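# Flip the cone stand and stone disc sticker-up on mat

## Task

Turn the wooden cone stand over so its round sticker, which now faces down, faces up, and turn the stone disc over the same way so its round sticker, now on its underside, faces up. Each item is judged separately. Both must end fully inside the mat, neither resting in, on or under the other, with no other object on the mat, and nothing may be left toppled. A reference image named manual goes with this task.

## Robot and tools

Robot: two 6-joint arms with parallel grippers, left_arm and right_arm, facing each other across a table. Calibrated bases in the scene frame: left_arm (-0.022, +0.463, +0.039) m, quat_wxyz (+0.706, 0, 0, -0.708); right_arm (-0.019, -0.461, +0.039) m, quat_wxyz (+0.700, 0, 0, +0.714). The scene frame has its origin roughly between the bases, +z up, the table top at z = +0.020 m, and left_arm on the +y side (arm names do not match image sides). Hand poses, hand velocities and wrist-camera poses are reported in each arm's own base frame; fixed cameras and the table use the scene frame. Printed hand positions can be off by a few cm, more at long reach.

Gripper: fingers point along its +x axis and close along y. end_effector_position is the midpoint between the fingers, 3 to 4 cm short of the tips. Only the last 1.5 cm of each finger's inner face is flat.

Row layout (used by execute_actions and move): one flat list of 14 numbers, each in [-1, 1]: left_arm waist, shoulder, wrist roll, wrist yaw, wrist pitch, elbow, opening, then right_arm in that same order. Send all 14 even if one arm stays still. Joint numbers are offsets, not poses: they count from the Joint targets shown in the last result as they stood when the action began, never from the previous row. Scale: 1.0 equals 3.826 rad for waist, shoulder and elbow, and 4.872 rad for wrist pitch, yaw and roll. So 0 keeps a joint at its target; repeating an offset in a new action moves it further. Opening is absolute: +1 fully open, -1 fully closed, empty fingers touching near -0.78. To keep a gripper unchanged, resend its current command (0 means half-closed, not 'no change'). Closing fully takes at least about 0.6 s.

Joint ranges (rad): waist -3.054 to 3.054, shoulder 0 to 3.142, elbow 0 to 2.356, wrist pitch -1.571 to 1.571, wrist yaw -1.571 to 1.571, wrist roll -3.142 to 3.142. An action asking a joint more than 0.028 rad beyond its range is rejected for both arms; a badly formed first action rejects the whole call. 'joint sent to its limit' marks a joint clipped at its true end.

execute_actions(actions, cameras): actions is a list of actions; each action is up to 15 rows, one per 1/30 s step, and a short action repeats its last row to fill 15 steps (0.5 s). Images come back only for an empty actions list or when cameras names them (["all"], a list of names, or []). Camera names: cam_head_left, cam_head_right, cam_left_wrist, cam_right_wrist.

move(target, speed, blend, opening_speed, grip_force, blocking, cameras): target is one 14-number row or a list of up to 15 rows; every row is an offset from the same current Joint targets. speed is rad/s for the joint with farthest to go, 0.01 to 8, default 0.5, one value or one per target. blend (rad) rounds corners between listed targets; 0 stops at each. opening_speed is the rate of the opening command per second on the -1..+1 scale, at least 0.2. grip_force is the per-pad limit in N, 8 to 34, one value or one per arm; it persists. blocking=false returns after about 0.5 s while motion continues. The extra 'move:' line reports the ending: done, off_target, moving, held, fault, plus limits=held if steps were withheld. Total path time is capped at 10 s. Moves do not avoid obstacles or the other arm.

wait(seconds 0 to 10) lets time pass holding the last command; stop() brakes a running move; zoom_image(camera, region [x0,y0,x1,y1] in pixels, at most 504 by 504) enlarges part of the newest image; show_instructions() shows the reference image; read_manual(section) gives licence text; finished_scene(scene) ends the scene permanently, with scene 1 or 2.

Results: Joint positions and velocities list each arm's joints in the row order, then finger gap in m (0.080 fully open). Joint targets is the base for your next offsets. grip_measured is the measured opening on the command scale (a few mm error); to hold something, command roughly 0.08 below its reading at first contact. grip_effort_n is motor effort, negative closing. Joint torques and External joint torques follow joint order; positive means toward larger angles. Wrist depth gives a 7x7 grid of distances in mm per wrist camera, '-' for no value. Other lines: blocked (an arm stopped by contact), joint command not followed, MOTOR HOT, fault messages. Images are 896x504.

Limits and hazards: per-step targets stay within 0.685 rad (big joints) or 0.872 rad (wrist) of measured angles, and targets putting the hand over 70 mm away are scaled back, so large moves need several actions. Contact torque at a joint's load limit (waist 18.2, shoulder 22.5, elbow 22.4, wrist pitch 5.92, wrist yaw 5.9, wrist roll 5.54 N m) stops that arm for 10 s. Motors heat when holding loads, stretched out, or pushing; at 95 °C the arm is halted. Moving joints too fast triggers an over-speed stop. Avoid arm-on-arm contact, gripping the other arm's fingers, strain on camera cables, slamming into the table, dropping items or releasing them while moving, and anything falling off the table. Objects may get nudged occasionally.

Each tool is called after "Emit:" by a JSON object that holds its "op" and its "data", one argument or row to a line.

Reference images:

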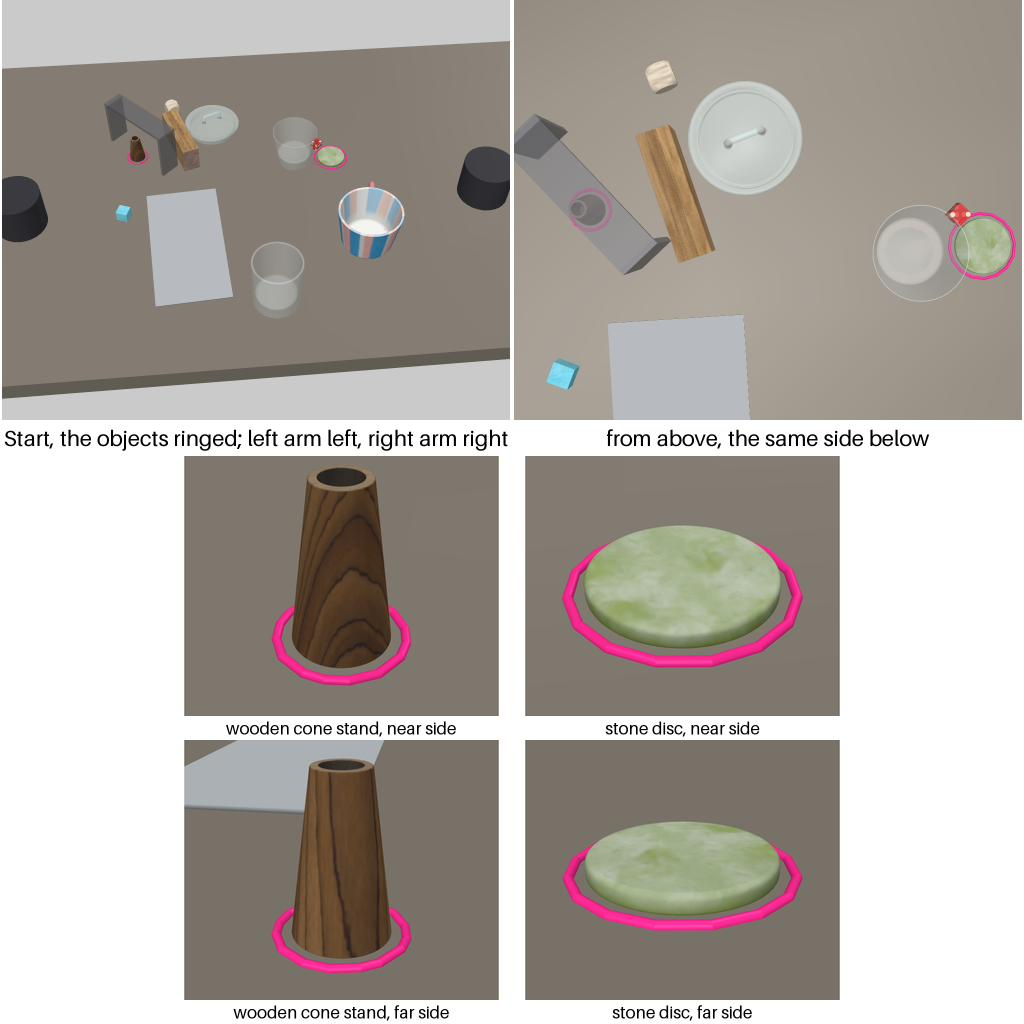

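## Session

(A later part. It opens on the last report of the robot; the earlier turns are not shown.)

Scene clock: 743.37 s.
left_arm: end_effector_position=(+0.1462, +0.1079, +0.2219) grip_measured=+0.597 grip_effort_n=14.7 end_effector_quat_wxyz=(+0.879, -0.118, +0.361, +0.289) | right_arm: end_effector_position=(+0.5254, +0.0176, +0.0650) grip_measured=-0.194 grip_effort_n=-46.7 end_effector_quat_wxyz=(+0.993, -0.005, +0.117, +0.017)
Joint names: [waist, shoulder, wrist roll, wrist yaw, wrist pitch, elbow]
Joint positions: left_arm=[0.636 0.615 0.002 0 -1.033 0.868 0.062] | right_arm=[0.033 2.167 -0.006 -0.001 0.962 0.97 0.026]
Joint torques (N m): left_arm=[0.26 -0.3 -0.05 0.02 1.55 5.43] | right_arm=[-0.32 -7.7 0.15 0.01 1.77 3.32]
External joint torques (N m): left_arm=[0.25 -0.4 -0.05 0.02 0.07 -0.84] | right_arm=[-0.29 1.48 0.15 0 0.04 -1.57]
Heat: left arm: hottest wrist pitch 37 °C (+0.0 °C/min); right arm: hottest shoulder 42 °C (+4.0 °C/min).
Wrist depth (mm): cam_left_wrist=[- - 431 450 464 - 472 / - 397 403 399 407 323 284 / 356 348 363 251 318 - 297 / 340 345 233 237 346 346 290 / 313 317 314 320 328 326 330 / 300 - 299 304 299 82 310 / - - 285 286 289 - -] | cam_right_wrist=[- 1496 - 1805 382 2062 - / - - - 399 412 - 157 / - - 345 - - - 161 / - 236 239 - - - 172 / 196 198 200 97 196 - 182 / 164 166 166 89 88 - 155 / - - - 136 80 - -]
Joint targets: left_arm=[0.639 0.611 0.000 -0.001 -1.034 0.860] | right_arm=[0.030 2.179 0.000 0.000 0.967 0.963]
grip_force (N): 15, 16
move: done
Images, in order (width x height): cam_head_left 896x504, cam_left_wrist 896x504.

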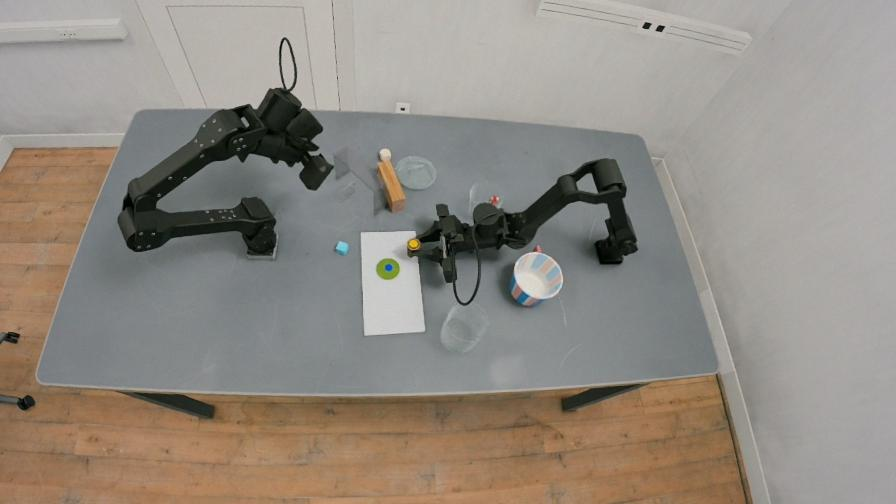

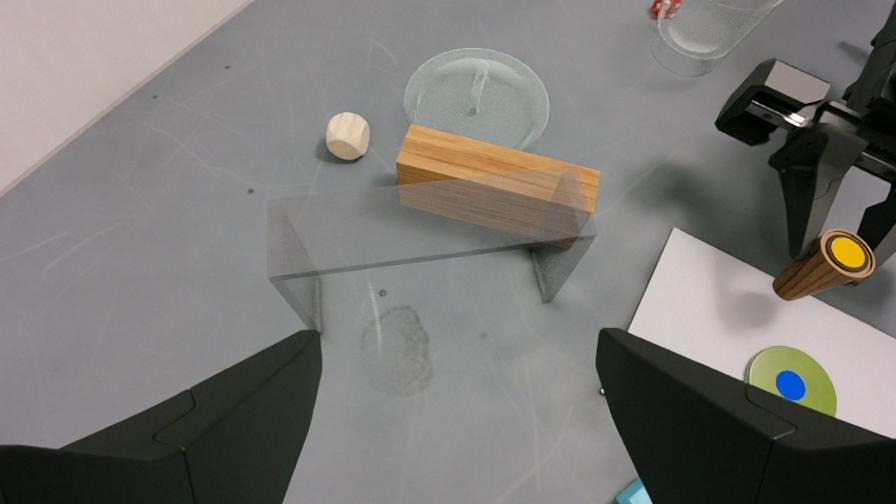

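Emit:
{"op": "move", "data": {
  "target": [0,0,0,0,0,0,0.6,0,0.0110,0,0,0.0008,0.0097,-0.6],
  "speed": 0.1,
  "cameras": ["cam_left_wrist"]
}}

Emit:
{"op": "zoom_image", "data": {
  "camera": "cam_left_wrist",
  "region": [716, 160, 896, 400]
}}

Emit:
{"op": "move", "data": {
  "target": [0,0,0,0,0,0,0.6,0,0.0044,0,0,0.0034,0,-0.6],
  "speed": 0.05,
  "cameras": ["cam_left_wrist"]
}}

Emit:
{"op": "zoom_image", "data": {
  "camera": "cam_left_wrist",
  "region": [716, 160, 896, 400]
}}

Scene clock: 750.20 s.
left_arm: end_effector_position=(+0.1462, +0.1079, +0.2219) grip_measured=+0.597 grip_effort_n=15.1 end_effector_quat_wxyz=(+0.879, -0.118, +0.361, +0.289) | right_arm: end_effector_position=(+0.5290, +0.0178, +0.0523) grip_measured=-0.194 grip_effort_n=-46.3 end_effector_quat_wxyz=(+0.992, -0.005, +0.125, +0.017)
Joint names: [waist, shoulder, wrist roll, wrist yaw, wrist pitch, elbow]
Joint positions: left_arm=[0.636 0.615 0.002 0 -1.033 0.868 0.062] | right_arm=[0.033 2.207 -0.006 -0.001 0.966 0.99 0.026]
Joint torques (N m): left_arm=[0.22 -0.29 -0.05 0.01 1.55 5.41] | right_arm=[-0.21 -7.77 0.17 0 1.72 4.76]
External joint torques (N m): left_arm=[0.23 -0.39 -0.05 0.01 0.07 -0.87] | right_arm=[-0.07 1.52 0.17 -0.02 0.01 0.01]
Heat: left arm: hottest wrist pitch 37 °C (+0.0 °C/min); right arm: hottest shoulder 42 °C (+3.0 °C/min).
Wrist depth (mm): cam_left_wrist=[853 - 438 450 444 - 447 / - - 411 409 412 317 296 / - 366 367 251 252 374 302 / 338 342 234 239 343 353 302 / 315 - 269 329 331 328 330 / 300 - 298 302 300 82 309 / - - 283 286 289 - -] | cam_right_wrist=[- 1669 - 722 383 1859 1348 / - - - - 402 - 437 / - 318 - - - - 162 / 209 211 213 214 218 - 169 / 177 178 178 95 176 181 175 / 152 149 154 89 88 159 - / - - - 123 80 - -]
Joint targets: left_arm=[0.639 0.611 0.000 -0.001 -1.034 0.860] | right_arm=[0.030 2.221 0.000 0.000 0.971 1.000]
grip_force (N): 15, 16
move: done
Images, in order (width x height): cam_left_wrist 896x504.

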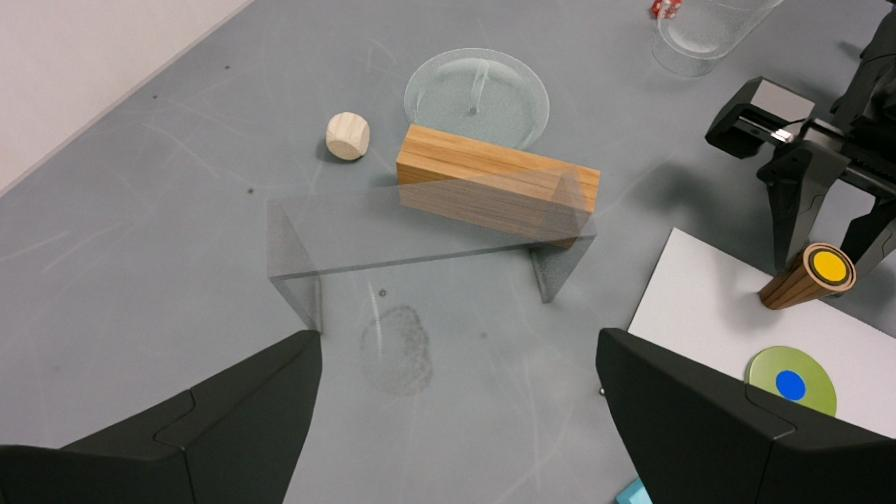

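Scaled by 2.100 from the camera's 896x504 image, which has a finer 1280x720 frame.

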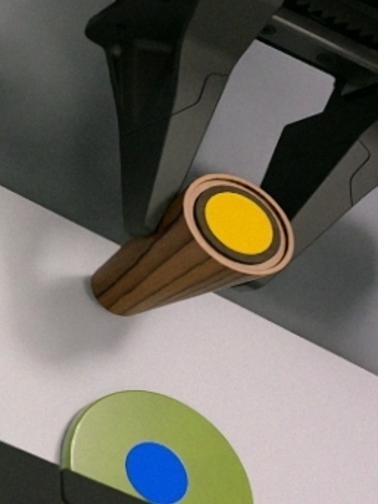

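Scene clock: 750.93 s.
left_arm: end_effector_position=(+0.1462, +0.1079, +0.2219) grip_measured=+0.597 grip_effort_n=14.7 end_effector_quat_wxyz=(+0.879, -0.118, +0.361, +0.289) | right_arm: end_effector_position=(+0.5292, +0.0178, +0.0473) grip_measured=-0.194 grip_effort_n=-46.7 end_effector_quat_wxyz=(+0.992, -0.005, +0.125, +0.017)
Joint names: [waist, shoulder, wrist roll, wrist yaw, wrist pitch, elbow]
Joint positions: left_arm=[0.636 0.615 0.002 0 -1.033 0.868 0.062] | right_arm=[0.033 2.225 -0.006 -0.001 0.983 0.99 0.026]
Joint torques (N m): left_arm=[0.24 -0.31 -0.05 0.01 1.55 5.42] | right_arm=[-0.21 -7.67 0.2 0.04 1.77 4.63]
External joint torques (N m): left_arm=[0.25 -0.39 -0.05 0 0.09 -0.81] | right_arm=[-0.2 1.62 0.2 0.04 0.06 -0.05]
Heat: left arm: hottest wrist pitch 37 °C (+0.0 °C/min); right arm: hottest shoulder 42 °C (+3.0 °C/min).
Wrist depth (mm): cam_left_wrist=[- 411 - 440 451 468 - / - 392 - 400 400 404 307 / - 366 370 252 368 380 299 / 339 340 233 238 341 350 299 / 315 320 320 325 329 329 328 / 300 - 299 305 300 82 310 / - - 285 285 286 - -] | cam_right_wrist=[- - - 404 405 2315 1387 / - - - - - - - / - - - - - - 158 / 200 210 212 206 209 - 169 / 169 171 166 98 169 - 175 / 146 143 148 89 88 151 - / - - - 118 80 - -]
Joint targets: left_arm=[0.639 0.611 0.000 -0.001 -1.034 0.860] | right_arm=[0.030 2.238 0.000 0.000 0.987 1.000]
grip_force (N): 15, 16
move: done
Images, in order (width x height): cam_left_wrist 896x504.

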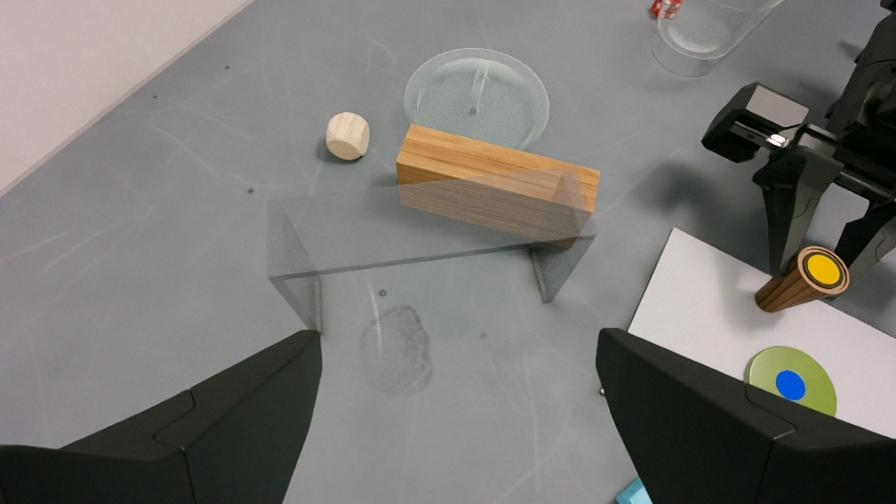

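Scaled by 2.100 from the camera's 896x504 image, which has a finer 1280x720 frame.

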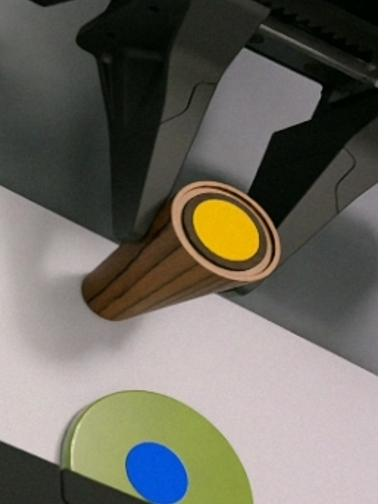

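Emit:
{"op": "move", "data": {
  "target": [0,0,0,0,0,0,0.6,0,0.0035,0,0,0.0027,0,-0.6],
  "speed": 0.04,
  "cameras": ["cam_left_wrist"]
}}

Emit:
{"op": "zoom_image", "data": {
  "camera": "cam_left_wrist",
  "region": [716, 160, 896, 400]
}}

Scene clock: 757.97 s.
left_arm: end_effector_position=(+0.1462, +0.1079, +0.2219) grip_measured=+0.597 grip_effort_n=14.7 end_effector_quat_wxyz=(+0.879, -0.118, +0.361, +0.289) | right_arm: end_effector_position=(+0.5298, +0.0178, +0.0455) grip_measured=-0.194 grip_effort_n=-46.7 end_effector_quat_wxyz=(+0.992, -0.005, +0.123, +0.017)
Joint names: [waist, shoulder, wrist roll, wrist yaw, wrist pitch, elbow]
Joint positions: left_arm=[0.636 0.615 0.002 0 -1.033 0.868 0.062] | right_arm=[0.033 2.235 -0.006 -0.001 0.997 0.992 0.026]
Joint torques (N m): left_arm=[0.24 -0.3 -0.05 0.02 1.55 5.39] | right_arm=[-0.3 -7.48 0.17 0.01 1.66 4.61]
External joint torques (N m): left_arm=[0.25 -0.37 -0.05 0.01 0.06 -0.91] | right_arm=[-0.3 2.1 0.17 0.01 -0.12 -0.18]
Heat: left arm: hottest wrist pitch 37 °C (+0.0 °C/min); right arm: hottest shoulder 42 °C (+3.0 °C/min).
Wrist depth (mm): cam_left_wrist=[- 420 440 435 444 457 456 / - 396 376 412 409 316 294 / 362 364 361 250 251 - 303 / 338 334 233 237 242 350 302 / 301 321 - 324 330 325 328 / 300 - 299 306 300 82 310 / - - 283 288 288 - -] | cam_right_wrist=[- - - 1766 408 1873 - / - - - - - 467 - / - 286 287 272 - - 160 / 199 210 213 204 208 - 169 / 168 170 169 98 168 180 173 / 141 142 147 89 88 146 - / - - - 117 80 - -]
Joint targets: left_arm=[0.639 0.611 0.000 -0.001 -1.034 0.860] | right_arm=[0.030 2.252 0.000 0.000 1.000 1.000]
grip_force (N): 15, 16
move: done
Images, in order (width x height): cam_left_wrist 896x504.

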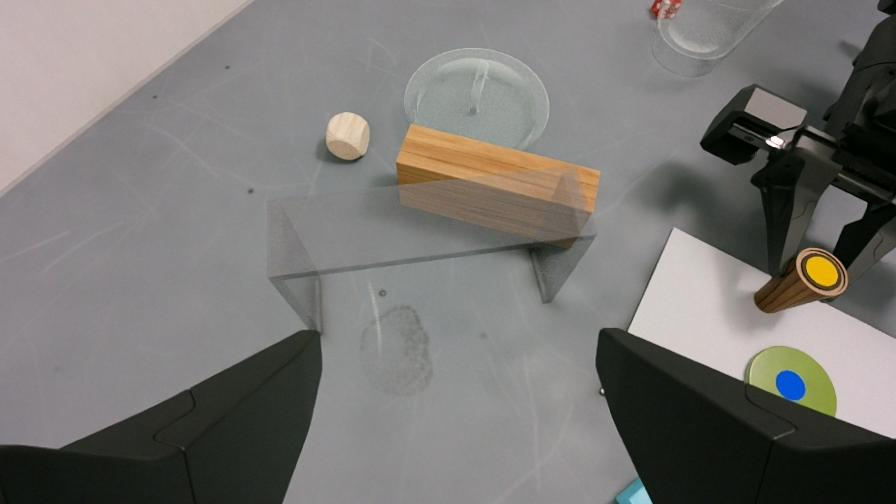

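Scaled by 2.100 from the camera's 896x504 image, which has a finer 1280x720 frame.

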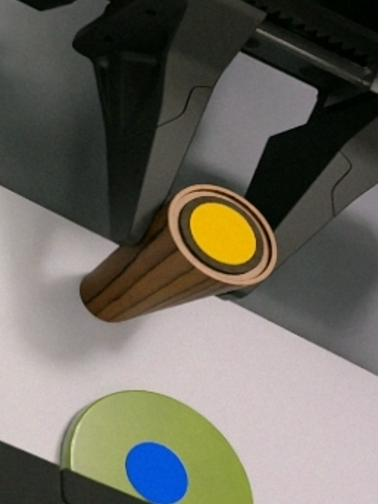

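Emit:
{"op": "move", "data": {
  "target": [0,0,0,0,0,0,0.6,0,0,0,0,0,0,0.2],
  "opening_speed": 0.2,
  "cameras": ["cam_left_wrist","cam_right_wrist"]
}}

Scene clock: 764.77 s.
left_arm: end_effector_position=(+0.1462, +0.1079, +0.2219) grip_measured=+0.597 grip_effort_n=14.7 end_effector_quat_wxyz=(+0.879, -0.118, +0.361, +0.289) | right_arm: end_effector_position=(+0.5298, +0.0178, +0.0446) grip_measured=+0.196 grip_effort_n=17.0 end_effector_quat_wxyz=(+0.992, -0.005, +0.123, +0.017)
Joint names: [waist, shoulder, wrist roll, wrist yaw, wrist pitch, elbow]
Joint positions: left_arm=[0.636 0.615 0.002 0 -1.033 0.868 0.062] | right_arm=[0.033 2.238 -0.006 -0.001 0.998 0.992 0.044]
Joint torques (N m): left_arm=[0.23 -0.3 -0.04 0.01 1.55 5.4] | right_arm=[-0.23 -7.79 0.15 -0.01 1.68 4.57]
External joint torques (N m): left_arm=[0.25 -0.41 -0.04 0.01 0.09 -0.82] | right_arm=[-0.14 1.69 0.14 -0.03 -0.06 -0.13]
Heat: left arm: hottest wrist pitch 37 °C (+0.0 °C/min); right arm: hottest shoulder 41 °C (+1.0 °C/min).
Wrist depth (mm): cam_left_wrist=[- - 438 441 - 451 459 / - 401 400 401 - 327 310 / - - 362 251 315 370 304 / 334 333 234 238 341 348 307 / 316 317 315 320 328 328 325 / 300 - 301 303 102 82 310 / - - 280 286 289 - -] | cam_right_wrist=[1186 1534 680 695 634 1805 - / - - - 385 398 - - / 279 - - - - 292 158 / 206 208 208 212 205 - 169 / 166 168 167 95 166 177 172 / 139 144 81 99 99 78 149 / - - 77 119 119 72 -]
Joint targets: left_arm=[0.639 0.611 0.000 -0.001 -1.034 0.860] | right_arm=[0.030 2.252 0.000 0.000 1.000 1.000]
grip_force (N): 15, 16
move: done
Images, in order (width x height): cam_left_wrist 896x504, cam_right_wrist 896x504.

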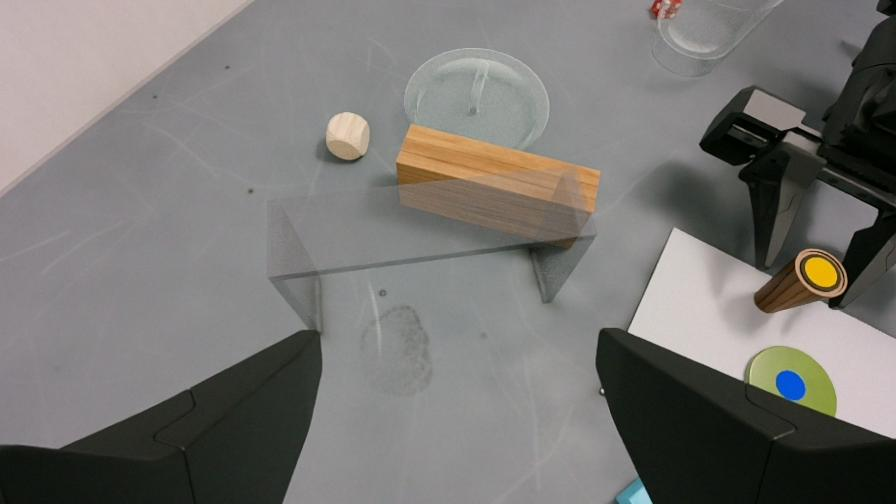

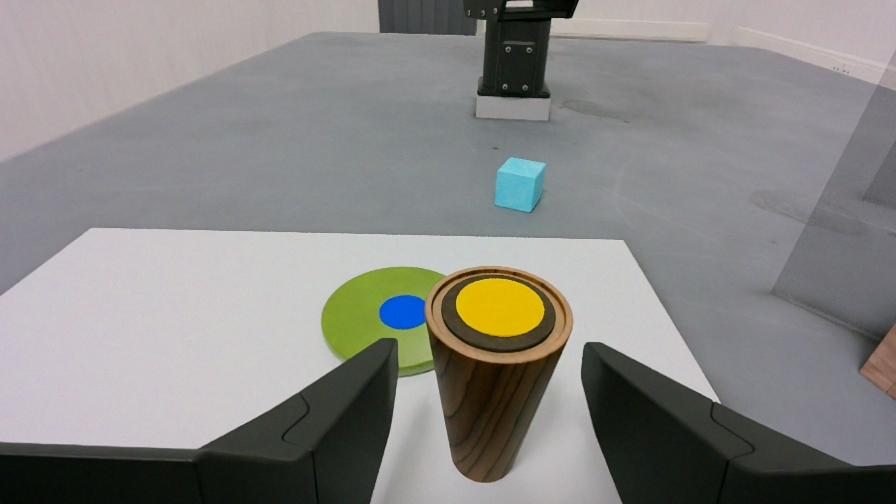

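Emit:
{"op": "move", "data": {
  "target": [
    [0,0,0,0,0,0,0.6,0,0,0,0,0,0,0.5],
    [0,0,0,0,0,0,0.6,0,-0.0569,0,0,-0.0505,0.0079,0.5],
    [0,0,0,0,0,0,0.6,0,-0.0941,0,0,-0.0971,0.0301,0.5]
  ],
  "speed": [0.2,0.2,0.5],
  "blend": [0,0.02,0],
  "opening_speed": 0.3,
  "cameras": ["cam_left_wrist","cam_head_left","cam_right_wrist"]
}}

Emit:
{"op": "zoom_image", "data": {
  "camera": "cam_head_left",
  "region": [340, 160, 600, 350]
}}

Scene clock: 777.43 s.
left_arm: end_effector_position=(+0.1462, +0.1079, +0.2219) grip_measured=+0.597 grip_effort_n=14.7 end_effector_quat_wxyz=(+0.879, -0.118, +0.361, +0.289) | right_arm: end_effector_position=(+0.5305, +0.0178, +0.1623) grip_measured=+0.497 grip_effort_n=17.0 end_effector_quat_wxyz=(+0.991, -0.005, +0.133, +0.017)
Joint names: [waist, shoulder, wrist roll, wrist yaw, wrist pitch, elbow]
Joint positions: left_arm=[0.636 0.615 0.002 0 -1.033 0.868 0.062] | right_arm=[0.033 1.903 -0.006 -0.001 0.528 1.107 0.057]
Joint torques (N m): left_arm=[0.26 -0.3 -0.05 0.01 1.55 5.41] | right_arm=[-0.43 -10.27 0.2 0.01 1.42 6.19]
External joint torques (N m): left_arm=[0.27 -0.36 -0.05 0.01 0.07 -0.88] | right_arm=[-0.45 -1.55 0.2 0.02 -0.27 -0.05]
Heat: left arm: hottest wrist pitch 37 °C (+0.0 °C/min); right arm: hottest shoulder 41 °C (+1.0 °C/min).
Wrist depth (mm): cam_left_wrist=[- 436 - 412 - 453 246 / - 387 - 406 416 - - / 358 366 373 313 314 373 387 / 343 342 228 239 342 355 361 / 315 317 328 326 328 326 329 / 301 - 298 305 302 82 306 / - - 286 287 287 - -] | cam_right_wrist=[- - 2191 1831 2080 1917 - / - 1728 2153 395 671 - - / 1136 - 512 438 548 - - / - - 419 429 - - 241 / - - 337 - - - 194 / - - 81 271 264 91 197 / - - 79 242 242 - -]
Joint targets: left_arm=[0.639 0.611 0.000 -0.001 -1.034 0.860] | right_arm=[0.030 1.892 0.000 0.000 0.527 1.115]
grip_force (N): 15, 16
move: done
Images, in order (width x height): cam_head_left 896x504, cam_left_wrist 896x504, cam_right_wrist 896x504.

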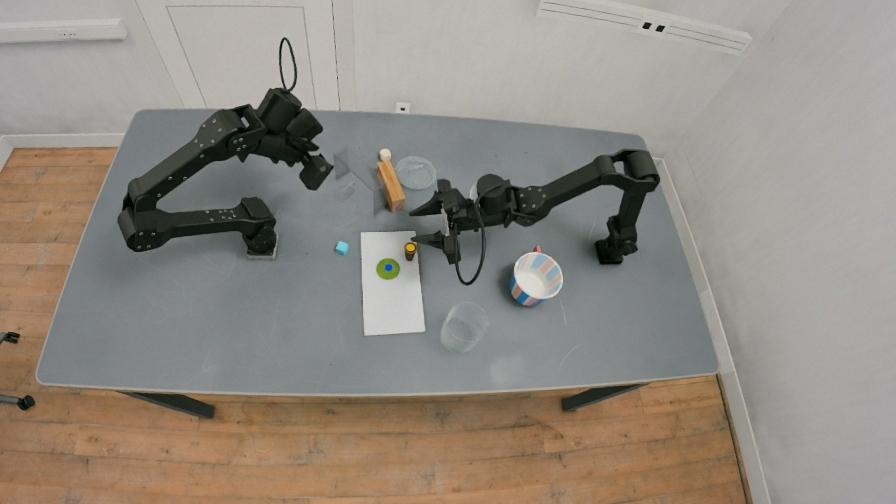

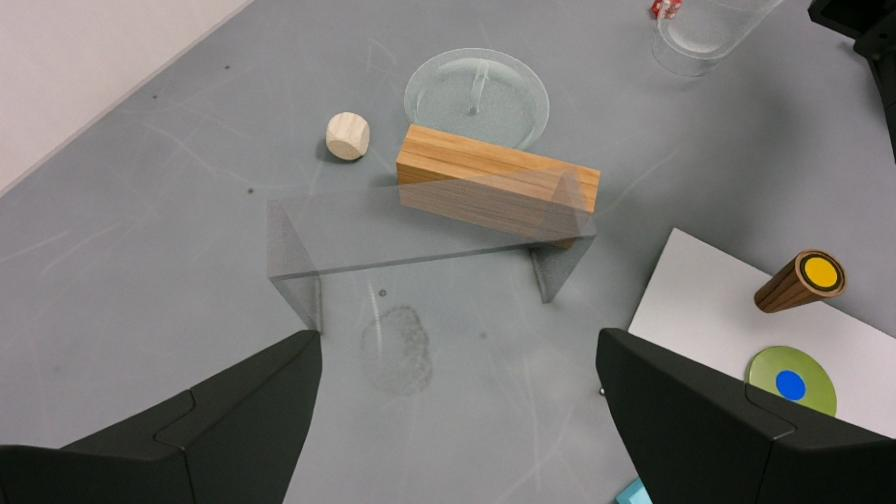

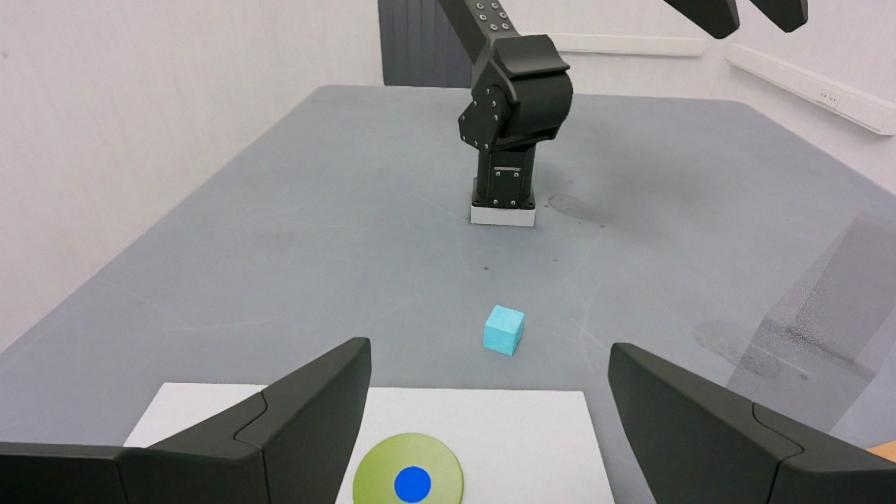

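Scaled by 1.938 from the camera's 896x504 image, which has a finer 1280x720 frame.

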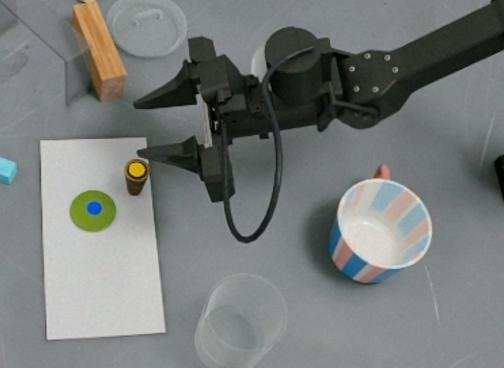

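Emit:
{"op": "finished_scene", "data": {
  "scene": 1
}}

The scene is finished: the task was done.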